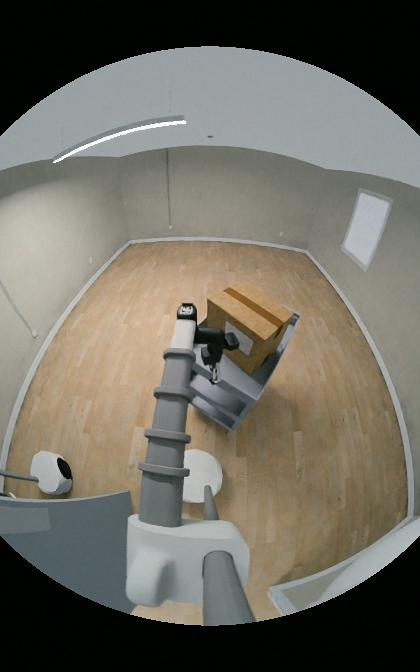

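>>> move --blocking false --r1 '{"base":{"translate_m":-0.26,"strafe_m":0.12},"pace":"slow"}'

>>> wait --seconds 6 --cameras '["r1_head_left_camera","r1_head_right_camera"]'

Scene clock: 713.77 s.
move: r1 moving
r1.base_odometry: x=-2.909 y=-0.163 heading=-2.732
r1.turned_by_wheels: -0.001
r1.turned_by_imu: -0.002
r1.base_tilt: forward=-1.5 right=+1.3
r1.lidar_m: 0.46 3.18 2.30 1.11 0.53 0.62 1.20 1.38 1.77 2.52 2.63 0.42
r1.base_status: translate_m moving; strafe_m moving
r1.joint_positions: lift_m=+0.935 arm_m=+0.307 wrist_yaw_rad=+0.000 wrist_pitch_rad=+1.562 wrist_roll_rad=+1.122 gripper_m=-0.037
r1.joint_status: not commanded
r1.measured_speeds: translate_m=-0.048 strafe_m=+0.022 rotate_rad=-0.001 lift_m=+0.000 arm_m=+0.000 wrist_yaw_rad=+0.000 wrist_pitch_rad=-0.008 wrist_roll_rad=+0.000
r1.motor_effort: lift_m=+15(15) arm_m=-4(4) wheel_0=-14(14) wheel_1=-7(7) wheel_2=+5(6)
r1.servo_current: wrist_yaw_rad=59(59) wrist_pitch_rad=59(59) wrist_roll_rad=39(59) gripper_m=65(78)
r1.contact_limits: lift_m 0.2
r1.hand_pose: x=+0.4805 y=-0.0874 z=+0.8251 quat_wxyz=(+0.601, +0.378, +0.596, -0.375) (m; r1's base frame)
r1.wrist_depth_mm: 146 165 196 240 254 254 229 / 181 220 255 255 254 253 243 / 234 256 256 254 254 252 1025 / 256 256 255 253 254 1042 1025 / 256 255 255 253 253 878 1025 / 255 254 179 203 842 820 820 / 254 185 183 1042 179 144 831
r2.base_odometry: x=-1.607 y=-0.770 heading=-3.065
r2.turned_by_wheels: +0.000
r2.turned_by_imu: +0.000
r2.base_tilt: forward=+0.3 right=+0.6
r2.lidar_m: 0.65 1.33 5.00 2.47 1.20 0.95 0.93 1.02 0.88 0.87 0.96 0.76
r2.base_status: not commanded
r2.joint_positions: lift_m=+0.850 arm_m=+0.248 wrist_yaw_rad=+0.023 wrist_pitch_rad=+0.001 wrist_roll_rad=+0.000 gripper_m=-0.034
r2.joint_status: not commanded
r2.measured_speeds: all 0
r2.motor_effort: lift_m=+19(19) arm_m=-9(9) wheel_0=+4(4) wheel_1=-4(5) wheel_2=+33(33)
r2.servo_current: wrist_yaw_rad=150(150) wrist_pitch_rad=39(46) wrist_roll_rad=46(52) gripper_m=111(124)
r2.contact_limits: arm_m 1; translate_m 0.8
r2.hand_pose: x=+0.7096 y=-0.0806 z=+1.0279 quat_wxyz=(+1.000, +0.000, +0.000, +0.012) (m; r2's base frame)
r2.wrist_depth_mm: - - 248 164 239 236 234 / - - 248 165 240 236 235 / - 904 249 168 242 238 236 / 1078 - 250 168 243 238 236 / 1078 1205 252 169 244 240 236 / - 1618 183 169 179 240 240 / - - 254 - 246 241 239
pictures: none

Scene clock: 717.33 s.
earlier move: r1 done
r1.base_odometry: x=-2.637 y=-0.170 heading=-2.732
r1.turned_by_wheels: +0.000
r1.turned_by_imu: -0.003
r1.base_tilt: forward=-1.5 right=+1.3
r1.lidar_m: 0.45 3.01 2.18 0.33 0.35 0.45 0.87 1.23 1.41 2.64 2.74 0.38
r1.base_status: done
r1.joint_positions: lift_m=+0.935 arm_m=+0.307 wrist_yaw_rad=+0.000 wrist_pitch_rad=+1.568 wrist_roll_rad=+1.122 gripper_m=-0.037
r1.joint_status: not commanded
r1.measured_speeds: all 0
r1.motor_effort: lift_m=+15(15) arm_m=-4(4) wheel_0=-11(18) wheel_1=-4(10) wheel_2=-2(6)
r1.servo_current: wrist_yaw_rad=46(72) wrist_pitch_rad=39(59) wrist_roll_rad=39(72) gripper_m=72(78)
r1.contact_limits: lift_m 0.2
r1.hand_pose: x=+0.4787 y=-0.0874 z=+0.8251 quat_wxyz=(+0.599, +0.377, +0.598, -0.376) (m; r1's base frame)
r1.wrist_depth_mm: 160 170 191 213 238 256 251 / 213 242 253 254 254 255 256 / 251 253 252 254 253 254 255 / 250 251 253 253 254 253 236 / 252 251 253 254 224 831 1042 / 252 252 178 198 203 842 820 / 252 143 185 1025 174 147 820
r2.base_odometry: x=-1.607 y=-0.770 heading=-3.065
r2.turned_by_wheels: +0.000
r2.turned_by_imu: +0.001
r2.base_tilt: forward=+0.3 right=+0.6
r2.lidar_m: 0.66 1.23 4.98 2.44 1.18 0.95 0.95 1.03 0.87 0.87 0.96 0.77
r2.base_status: not commanded
r2.joint_positions: lift_m=+0.850 arm_m=+0.248 wrist_yaw_rad=+0.023 wrist_pitch_rad=+0.001 wrist_roll_rad=+0.000 gripper_m=-0.034
r2.joint_status: not commanded
r2.measured_speeds: all 0
r2.on_its_own: wrist_yaw_rad is at rest, and its servo_current (137 mA) is outside its rest range (0 to 104 mA)
r2.motor_effort: lift_m=+19(20) arm_m=-9(9) wheel_0=+3(4) wheel_1=-5(5) wheel_2=+33(34)
r2.servo_current: wrist_yaw_rad=137(156) wrist_pitch_rad=39(46) wrist_roll_rad=65(65) gripper_m=117(130)
r2.contact_limits: arm_m 1; translate_m 0.8
r2.hand_pose: x=+0.7096 y=-0.0806 z=+1.0279 quat_wxyz=(+1.000, +0.000, +0.000, +0.012) (m; r2's base frame)
r2.wrist_depth_mm: - - 246 164 239 236 234 / - - 248 165 241 237 235 / - 750 247 168 242 238 236 / - 946 250 168 243 238 236 / - 960 251 168 244 240 236 / - 866 182 168 179 241 238 / 1281 - 253 - 244 241 239
wait: 3.57 of 6 s (r1 has come to rest)
pictures: r1_head_left_camera, r1_head_right_camera
Images, in order (width x height): r1_head_left_camera 420x672, r1_head_right_camera 420x672.

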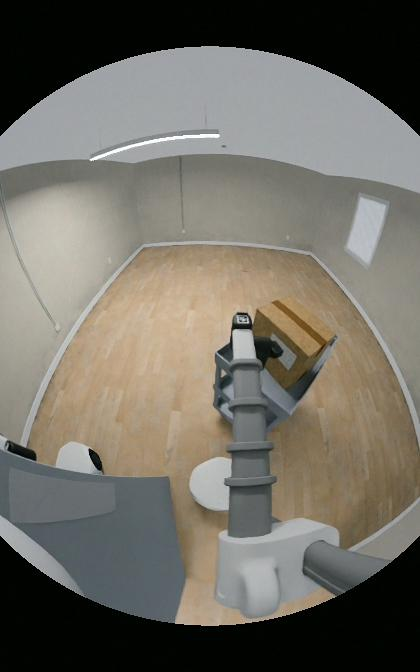

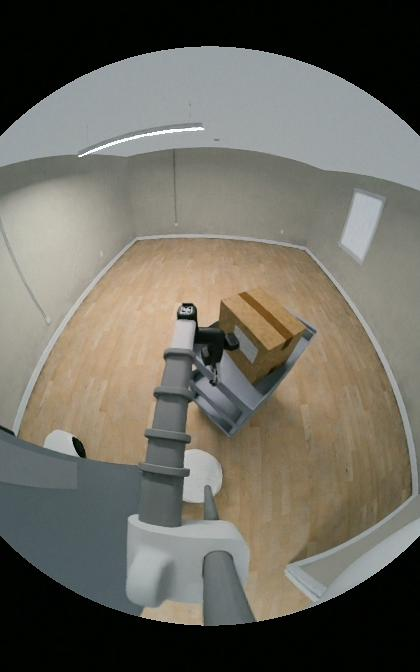

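>>> move --blocking false --r1 '{"base":{"translate_m":-0.2,"strafe_m":-0.07},"pace":"slow"}'

>>> wait --seconds 6 --cameras '["r1_head_left_camera","r1_head_right_camera","r1_head_camera"]'

Scene clock: 733.27 s.
move: r1 moving
r1.base_odometry: x=-2.627 y=-0.161 heading=-2.733
r1.turned_by_wheels: -0.001
r1.turned_by_imu: -0.001
r1.base_tilt: forward=-1.6 right=+1.3
r1.lidar_m: 0.45 2.99 2.18 0.34 0.35 0.43 0.86 1.23 1.37 2.65 2.73 0.38
r1.base_status: translate_m moving; strafe_m moving
r1.joint_positions: lift_m=+0.935 arm_m=+0.307 wrist_yaw_rad=+0.000 wrist_pitch_rad=+1.566 wrist_roll_rad=+1.122 gripper_m=-0.037
r1.joint_status: not commanded
r1.measured_speeds: translate_m=-0.048 strafe_m=-0.017 rotate_rad=+0.004 lift_m=+0.000 arm_m=+0.000 wrist_yaw_rad=+0.000 wrist_pitch_rad=-0.021 wrist_roll_rad=+0.000
r1.motor_effort: lift_m=+15(15) arm_m=-4(4) wheel_0=-10(14) wheel_1=-9(9) wheel_2=+4(4)
r1.servo_current: wrist_yaw_rad=52(59) wrist_pitch_rad=39(52) wrist_roll_rad=59(59) gripper_m=65(78)
r1.contact_limits: lift_m 0.2
r1.hand_pose: x=+0.4792 y=-0.0874 z=+0.8251 quat_wxyz=(+0.600, +0.377, +0.597, -0.375) (m; r1's base frame)
r1.wrist_depth_mm: 161 172 193 215 243 254 247 / 208 243 255 255 253 255 253 / 255 254 253 255 253 253 253 / 255 254 255 253 253 250 246 / 253 255 254 255 216 820 1025 / 254 254 177 193 193 831 831 / 254 149 1042 1025 175 149 831
r2.base_odometry: x=-1.607 y=-0.770 heading=-3.065
r2.turned_by_wheels: +0.000
r2.turned_by_imu: +0.000
r2.base_tilt: forward=+0.3 right=+0.6
r2.lidar_m: 0.65 1.22 5.00 2.48 1.22 0.93 0.95 1.03 0.86 0.86 0.98 0.75
r2.base_status: not commanded
r2.joint_positions: lift_m=+0.850 arm_m=+0.248 wrist_yaw_rad=+0.023 wrist_pitch_rad=+0.001 wrist_roll_rad=+0.000 gripper_m=-0.034
r2.joint_status: not commanded
r2.measured_speeds: all 0
r2.motor_effort: lift_m=+19(19) arm_m=-9(9) wheel_0=+4(4) wheel_1=-5(5) wheel_2=+33(33)
r2.servo_current: wrist_yaw_rad=150(150) wrist_pitch_rad=46(46) wrist_roll_rad=52(59) gripper_m=124(124)
r2.contact_limits: arm_m 1; translate_m 0.8
r2.hand_pose: x=+0.7096 y=-0.0806 z=+1.0279 quat_wxyz=(+1.000, +0.000, +0.000, +0.012) (m; r2's base frame)
r2.wrist_depth_mm: - - 246 164 239 236 234 / - - 248 164 240 237 234 / - 759 250 168 242 238 236 / - 946 250 168 243 239 236 / - 976 251 169 244 240 238 / - 842 180 168 179 241 237 / 1308 - 254 - 246 240 240
pictures: none

Scene clock: 736.10 s.
earlier move: r1 done
r1.base_odometry: x=-2.481 y=-0.026 heading=-2.732
r1.turned_by_wheels: +0.001
r1.turned_by_imu: +0.001
r1.base_tilt: forward=-1.6 right=+1.3
r1.lidar_m: 0.45 3.08 0.44 0.38 0.37 0.48 3.83 1.04 1.13 2.54 2.67 0.41
r1.base_status: done
r1.joint_positions: lift_m=+0.935 arm_m=+0.307 wrist_yaw_rad=+0.000 wrist_pitch_rad=+1.568 wrist_roll_rad=+1.122 gripper_m=-0.037
r1.joint_status: not commanded
r1.measured_speeds: all 0
r1.motor_effort: lift_m=+15(15) arm_m=-3(4) wheel_0=-3(14) wheel_1=-3(11) wheel_2=+4(10)
r1.servo_current: wrist_yaw_rad=46(72) wrist_pitch_rad=39(59) wrist_roll_rad=39(65) gripper_m=72(78)
r1.contact_limits: lift_m 0.2
r1.hand_pose: x=+0.4787 y=-0.0874 z=+0.8251 quat_wxyz=(+0.600, +0.377, +0.598, -0.376) (m; r1's base frame)
r1.wrist_depth_mm: 139 159 186 231 251 252 228 / 165 201 253 252 254 253 246 / 224 253 253 253 253 252 1042 / 252 252 252 253 252 219 1042 / 252 252 252 254 211 854 1042 / 254 253 180 202 820 820 820 / 253 153 198 191 175 147 831
r2.base_odometry: x=-1.607 y=-0.770 heading=-3.065
r2.turned_by_wheels: +0.000
r2.turned_by_imu: +0.000
r2.base_tilt: forward=+0.3 right=+0.6
r2.lidar_m: 0.65 1.24 4.96 2.48 1.22 0.98 0.94 1.04 0.85 0.86 0.94 0.77
r2.base_status: not commanded
r2.joint_positions: lift_m=+0.850 arm_m=+0.248 wrist_yaw_rad=+0.023 wrist_pitch_rad=+0.001 wrist_roll_rad=+0.000 gripper_m=-0.034
r2.joint_status: not commanded
r2.measured_speeds: all 0
r2.on_its_own: wrist_yaw_rad is at rest, and its servo_current (143 mA) is outside its rest range (0 to 104 mA)
r2.motor_effort: lift_m=+19(19) arm_m=-9(9) wheel_0=+3(4) wheel_1=-5(5) wheel_2=+33(33)
r2.servo_current: wrist_yaw_rad=143(150) wrist_pitch_rad=46(52) wrist_roll_rad=52(59) gripper_m=124(130)
r2.contact_limits: arm_m 1; translate_m 0.8
r2.hand_pose: x=+0.7096 y=-0.0806 z=+1.0279 quat_wxyz=(+1.000, +0.000, +0.000, +0.012) (m; r2's base frame)
r2.wrist_depth_mm: - - 247 164 239 236 234 / - - 249 165 241 236 235 / - - 249 168 242 237 236 / - - 250 168 242 240 236 / - 917 251 169 243 240 237 / - 891 182 168 179 241 238 / - 732 253 - 245 241 240
wait: 2.83 of 6 s (r1 has come to rest)
pictures: r1_head_camera, r1_head_left_camera, r1_head_right_camera
Images, in order (width x height): r1_head_camera 420x560, r1_head_left_camera 420x672, r1_head_right_camera 420x672.

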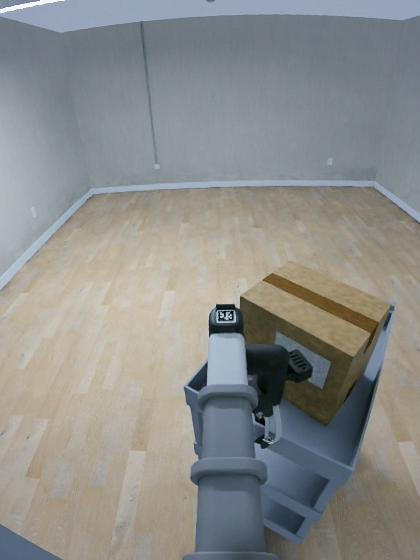

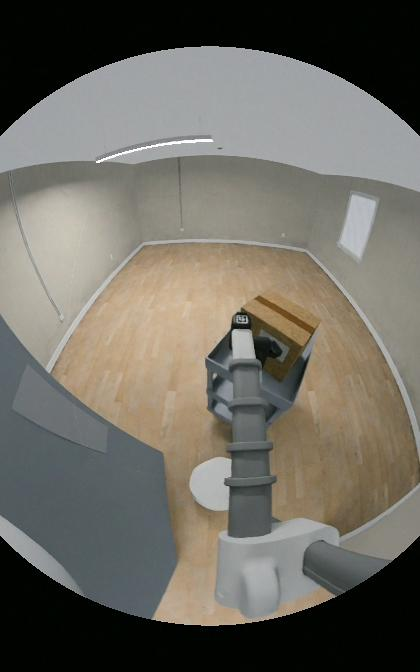

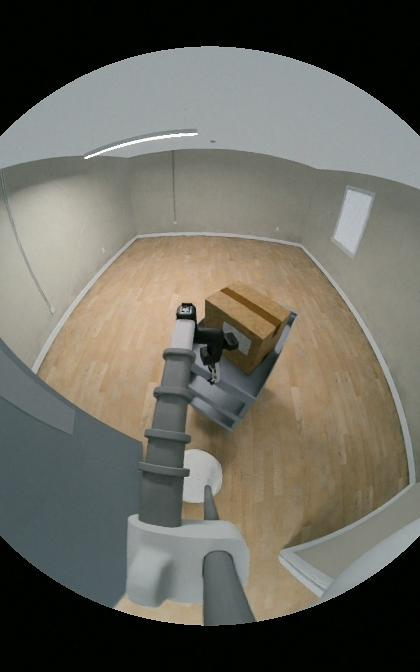

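>>> move --blocking false --r1 '{"base":{"translate_m":-0.4},"pace":"slow"}'

>>> wait --seconds 6 --cameras '["r1_head_left_camera","r1_head_right_camera","r1_head_camera"]'

Scene clock: 749.53 s.
move: r1 moving
r1.base_odometry: x=-2.470 y=-0.021 heading=-2.732
r1.turned_by_wheels: +0.000
r1.turned_by_imu: +0.000
r1.base_tilt: forward=-1.6 right=+1.3
r1.lidar_m: 0.43 3.09 0.43 0.37 0.36 0.48 3.82 1.06 1.08 2.57 2.67 0.42
r1.base_status: translate_m moving
r1.joint_positions: lift_m=+0.935 arm_m=+0.307 wrist_yaw_rad=+0.000 wrist_pitch_rad=+1.565 wrist_roll_rad=+1.122 gripper_m=-0.037
r1.joint_status: not commanded
r1.measured_speeds: translate_m=-0.049 strafe_m=-0.001 rotate_rad=+0.000 lift_m=+0.000 arm_m=+0.000 wrist_yaw_rad=+0.000 wrist_pitch_rad=-0.009 wrist_roll_rad=+0.000
r1.motor_effort: lift_m=+15(15) arm_m=-3(4) wheel_0=-5(5) wheel_1=-6(7) wheel_2=+10(10)
r1.servo_current: wrist_yaw_rad=46(52) wrist_pitch_rad=46(46) wrist_roll_rad=52(65) gripper_m=65(78)
r1.contact_limits: lift_m 0.2
r1.hand_pose: x=+0.4795 y=-0.0874 z=+0.8251 quat_wxyz=(+0.600, +0.377, +0.597, -0.375) (m; r1's base frame)
r1.wrist_depth_mm: 143 162 191 236 255 252 226 / 169 207 253 253 253 252 236 / 231 254 253 253 253 253 1025 / 255 254 253 254 253 1042 1042 / 255 255 254 254 221 854 1025 / 254 254 178 191 820 831 831 / 254 150 196 194 176 141 809
r2.base_odometry: x=-1.607 y=-0.770 heading=-3.065
r2.turned_by_wheels: +0.000
r2.turned_by_imu: +0.000
r2.base_tilt: forward=+0.3 right=+0.6
r2.lidar_m: 0.66 1.22 4.97 2.47 1.24 0.94 0.94 1.04 0.87 0.86 0.97 0.76
r2.base_status: not commanded
r2.joint_positions: lift_m=+0.850 arm_m=+0.248 wrist_yaw_rad=+0.023 wrist_pitch_rad=+0.001 wrist_roll_rad=+0.000 gripper_m=-0.034
r2.joint_status: not commanded
r2.measured_speeds: all 0
r2.motor_effort: lift_m=+19(19) arm_m=-9(9) wheel_0=+4(4) wheel_1=-5(5) wheel_2=+33(33)
r2.servo_current: wrist_yaw_rad=130(150) wrist_pitch_rad=39(46) wrist_roll_rad=39(52) gripper_m=124(124)
r2.contact_limits: arm_m 1; translate_m 0.8
r2.hand_pose: x=+0.7096 y=-0.0806 z=+1.0279 quat_wxyz=(+1.000, +0.000, +0.000, +0.012) (m; r2's base frame)
r2.wrist_depth_mm: - - 247 164 239 236 233 / - - 248 165 241 236 233 / - - 250 168 242 238 235 / - - 250 168 243 238 236 / - 917 252 168 244 241 236 / - 891 182 169 179 241 238 / - 1182 253 - 246 240 240
pictures: none

Scene clock: 754.30 s.
earlier move: r1 done
r1.base_odometry: x=-2.114 y=+0.133 heading=-2.733
r1.turned_by_wheels: -0.001
r1.turned_by_imu: -0.005
r1.base_tilt: forward=-1.6 right=+1.3
r1.lidar_m: 0.47 0.56 0.35 0.28 0.30 0.39 3.39 3.49 0.81 1.50 2.66 0.46
r1.base_status: done
r1.joint_positions: lift_m=+0.935 arm_m=+0.307 wrist_yaw_rad=+0.000 wrist_pitch_rad=+1.565 wrist_roll_rad=+1.122 gripper_m=-0.037
r1.joint_status: not commanded
r1.measured_speeds: all 0
r1.motor_effort: lift_m=+15(15) arm_m=-4(4) wheel_0=-10(16) wheel_1=-6(9) wheel_2=+0(10)
r1.servo_current: wrist_yaw_rad=52(65) wrist_pitch_rad=46(59) wrist_roll_rad=46(72) gripper_m=65(78)
r1.contact_limits: lift_m 0.2
r1.hand_pose: x=+0.4796 y=-0.0874 z=+0.8251 quat_wxyz=(+0.600, +0.377, +0.597, -0.375) (m; r1's base frame)
r1.wrist_depth_mm: 140 165 220 255 255 254 1042 / 159 202 255 254 255 254 1025 / 185 255 254 253 254 1042 1042 / 229 255 253 254 255 1025 1042 / 255 255 254 253 1025 866 1042 / 254 254 181 196 185 842 820 / 254 140 253 161 179 143 820
r2.base_odometry: x=-1.607 y=-0.770 heading=-3.065
r2.turned_by_wheels: +0.000
r2.turned_by_imu: +0.001
r2.base_tilt: forward=+0.3 right=+0.6
r2.lidar_m: 0.63 1.35 4.98 2.46 1.21 0.97 0.96 1.06 0.87 0.87 0.95 0.76
r2.base_status: not commanded
r2.joint_positions: lift_m=+0.850 arm_m=+0.248 wrist_yaw_rad=+0.023 wrist_pitch_rad=+0.001 wrist_roll_rad=+0.000 gripper_m=-0.034
r2.joint_status: not commanded
r2.measured_speeds: all 0
r2.on_its_own: wrist_yaw_rad is at rest, and its servo_current (130 mA) is outside its rest range (0 to 104 mA)
r2.motor_effort: lift_m=+19(19) arm_m=-9(9) wheel_0=+3(4) wheel_1=-5(5) wheel_2=+33(34)
r2.servo_current: wrist_yaw_rad=130(156) wrist_pitch_rad=39(52) wrist_roll_rad=33(65) gripper_m=124(130)
r2.contact_limits: arm_m 1; translate_m 0.8
r2.hand_pose: x=+0.7096 y=-0.0806 z=+1.0279 quat_wxyz=(+1.000, +0.000, +0.000, +0.012) (m; r2's base frame)
r2.wrist_depth_mm: - - 248 164 238 236 234 / - - 249 165 240 237 234 / - - 249 168 241 237 236 / - - 250 168 243 238 236 / - - 251 168 244 241 237 / - - 180 168 179 240 237 / - - 254 - 246 242 239
wait: 4.77 of 6 s (r1 has come to rest)
pictures: r1_head_camera, r1_head_left_camera, r1_head_right_camera
Images, in order (width x height): r1_head_camera 420x560, r1_head_left_camera 420x672, r1_head_right_camera 420x672.

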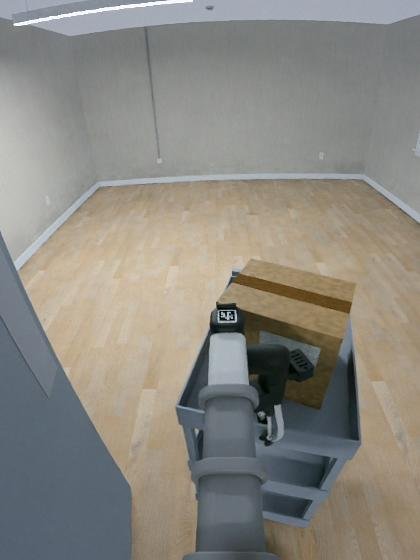

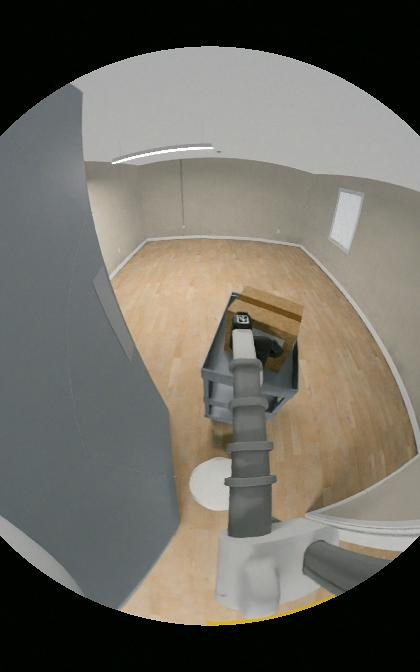

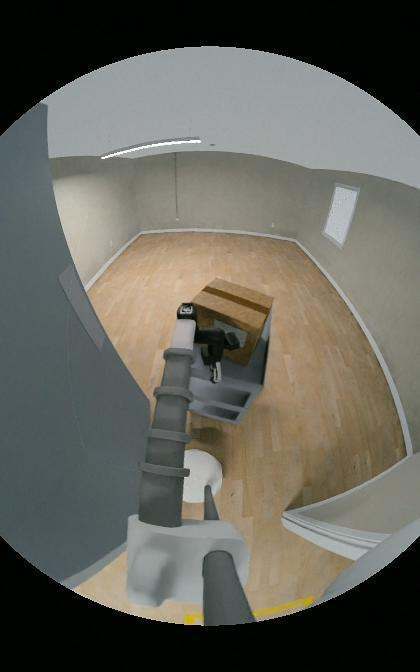

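>>> move --blocking false --r1 '{"base":{"translate_m":-0.15,"strafe_m":-0.05},"pace":"slow"}'

>>> wait --seconds 3 --cameras '["r1_head_left_camera","r1_head_right_camera"]'

Scene clock: 760.13 s.
move: r1 moving
r1.base_odometry: x=-2.105 y=+0.142 heading=-2.734
r1.turned_by_wheels: -0.001
r1.turned_by_imu: -0.001
r1.base_tilt: forward=-1.5 right=+1.3
r1.lidar_m: 0.48 0.57 0.34 0.30 0.30 0.37 3.35 3.44 0.80 1.45 2.64 0.44
r1.base_status: translate_m moving; strafe_m moving
r1.joint_positions: lift_m=+0.935 arm_m=+0.307 wrist_yaw_rad=+0.000 wrist_pitch_rad=+1.564 wrist_roll_rad=+1.122 gripper_m=-0.037
r1.joint_status: not commanded
r1.measured_speeds: translate_m=-0.048 strafe_m=-0.016 rotate_rad=+0.001 lift_m=+0.000 arm_m=+0.000 wrist_yaw_rad=+0.000 wrist_pitch_rad=+0.000 wrist_roll_rad=+0.000
r1.motor_effort: lift_m=+15(15) arm_m=-4(4) wheel_0=-8(11) wheel_1=-6(9) wheel_2=+4(5)
r1.servo_current: wrist_yaw_rad=52(59) wrist_pitch_rad=46(52) wrist_roll_rad=33(59) gripper_m=72(78)
r1.contact_limits: lift_m 0.2
r1.hand_pose: x=+0.4798 y=-0.0874 z=+0.8251 quat_wxyz=(+0.601, +0.378, +0.597, -0.375) (m; r1's base frame)
r1.wrist_depth_mm: 138 168 221 255 256 254 1042 / 157 205 254 254 254 255 1042 / 189 255 255 254 254 1042 1042 / 248 255 256 255 255 1042 1025 / 256 256 255 254 1060 1025 1025 / 255 256 180 200 831 820 820 / 254 152 253 148 179 138 820
r2.base_odometry: x=-1.607 y=-0.770 heading=-3.065
r2.turned_by_wheels: +0.000
r2.turned_by_imu: +0.000
r2.base_tilt: forward=+0.3 right=+0.6
r2.lidar_m: 0.64 1.32 4.97 2.43 1.21 0.96 0.94 1.02 0.88 0.87 0.96 0.76
r2.base_status: not commanded
r2.joint_positions: lift_m=+0.850 arm_m=+0.248 wrist_yaw_rad=+0.023 wrist_pitch_rad=+0.001 wrist_roll_rad=+0.000 gripper_m=-0.034
r2.joint_status: not commanded
r2.measured_speeds: all 0
r2.motor_effort: lift_m=+19(19) arm_m=-9(9) wheel_0=+3(4) wheel_1=-5(5) wheel_2=+33(33)
r2.servo_current: wrist_yaw_rad=143(150) wrist_pitch_rad=46(46) wrist_roll_rad=33(59) gripper_m=117(124)
r2.contact_limits: arm_m 1; translate_m 0.8
r2.hand_pose: x=+0.7096 y=-0.0806 z=+1.0279 quat_wxyz=(+1.000, +0.000, +0.000, +0.012) (m; r2's base frame)
r2.wrist_depth_mm: - - 246 164 239 236 234 / - - 248 165 241 238 235 / - - 249 168 242 238 235 / - - 250 168 242 239 236 / - - 252 168 244 240 237 / - - 180 169 179 242 238 / - - 254 - 246 243 240
pictures: none

Scene clock: 762.43 s.
earlier move: r1 done
r1.base_odometry: x=-1.997 y=+0.238 heading=-2.733
r1.turned_by_wheels: +0.001
r1.turned_by_imu: +0.001
r1.base_tilt: forward=-1.6 right=+1.2
r1.lidar_m: 0.44 0.52 0.38 0.30 0.32 0.49 3.22 3.32 0.69 0.89 2.61 0.47
r1.base_status: done
r1.joint_positions: lift_m=+0.935 arm_m=+0.307 wrist_yaw_rad=+0.000 wrist_pitch_rad=+1.568 wrist_roll_rad=+1.122 gripper_m=-0.037
r1.joint_status: not commanded
r1.measured_speeds: all 0
r1.motor_effort: lift_m=+15(15) arm_m=-3(4) wheel_0=+1(11) wheel_1=-3(9) wheel_2=+5(10)
r1.servo_current: wrist_yaw_rad=59(72) wrist_pitch_rad=46(52) wrist_roll_rad=65(65) gripper_m=72(78)
r1.contact_limits: lift_m 0.2
r1.hand_pose: x=+0.4787 y=-0.0874 z=+0.8251 quat_wxyz=(+0.599, +0.377, +0.598, -0.376) (m; r1's base frame)
r1.wrist_depth_mm: 140 178 252 253 252 1025 1042 / 156 206 252 253 253 1025 1025 / 181 251 253 252 252 1025 1042 / 213 253 253 253 1042 1060 1042 / 252 253 253 253 1060 831 1060 / 253 254 185 203 831 820 820 / 254 150 254 182 176 136 842
r2.base_odometry: x=-1.607 y=-0.770 heading=-3.065
r2.turned_by_wheels: +0.000
r2.turned_by_imu: +0.000
r2.base_tilt: forward=+0.3 right=+0.6
r2.lidar_m: 0.66 1.29 5.00 2.46 1.19 0.97 0.94 1.04 0.89 0.86 0.97 0.74
r2.base_status: not commanded
r2.joint_positions: lift_m=+0.850 arm_m=+0.248 wrist_yaw_rad=+0.023 wrist_pitch_rad=+0.001 wrist_roll_rad=+0.000 gripper_m=-0.034
r2.joint_status: not commanded
r2.measured_speeds: all 0
r2.on_its_own: wrist_yaw_rad is at rest, and its servo_current (137 mA) is outside its rest range (0 to 104 mA)
r2.motor_effort: lift_m=+19(20) arm_m=-9(9) wheel_0=+3(4) wheel_1=-5(5) wheel_2=+33(33)
r2.servo_current: wrist_yaw_rad=137(156) wrist_pitch_rad=46(52) wrist_roll_rad=46(65) gripper_m=117(124)
r2.contact_limits: arm_m 1; translate_m 0.8
r2.hand_pose: x=+0.7096 y=-0.0806 z=+1.0279 quat_wxyz=(+1.000, +0.000, +0.000, +0.012) (m; r2's base frame)
r2.wrist_depth_mm: - - 247 164 240 236 233 / - - 248 165 240 236 234 / - - 248 168 241 238 236 / - - 251 168 243 238 236 / - - 251 168 244 240 237 / - - 183 169 180 241 238 / - - 253 - 245 241 240
wait: 2.30 of 3 s (r1 has come to rest)
pictures: r1_head_left_camera, r1_head_right_camera
Images, in order (width x height): r1_head_left_camera 420x672, r1_head_right_camera 420x672.

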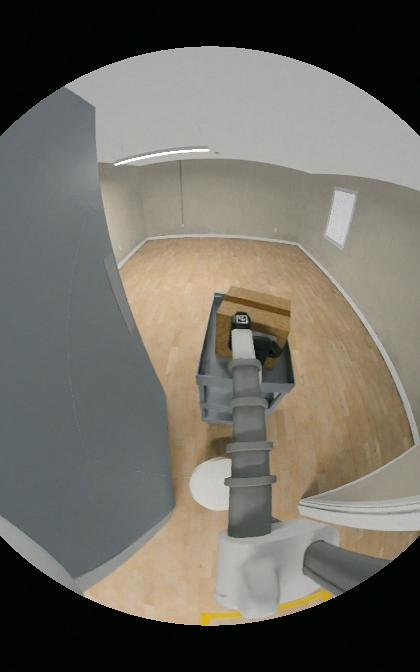

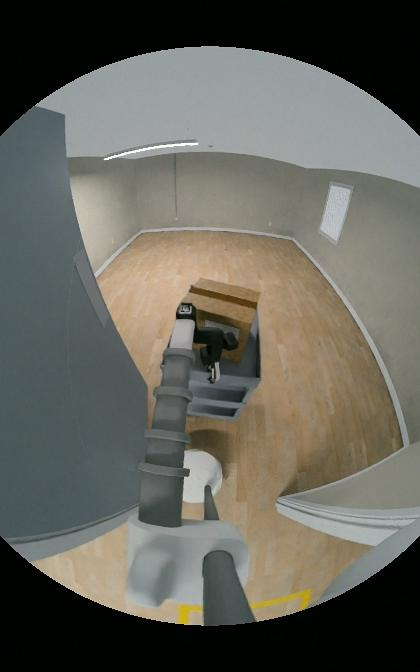

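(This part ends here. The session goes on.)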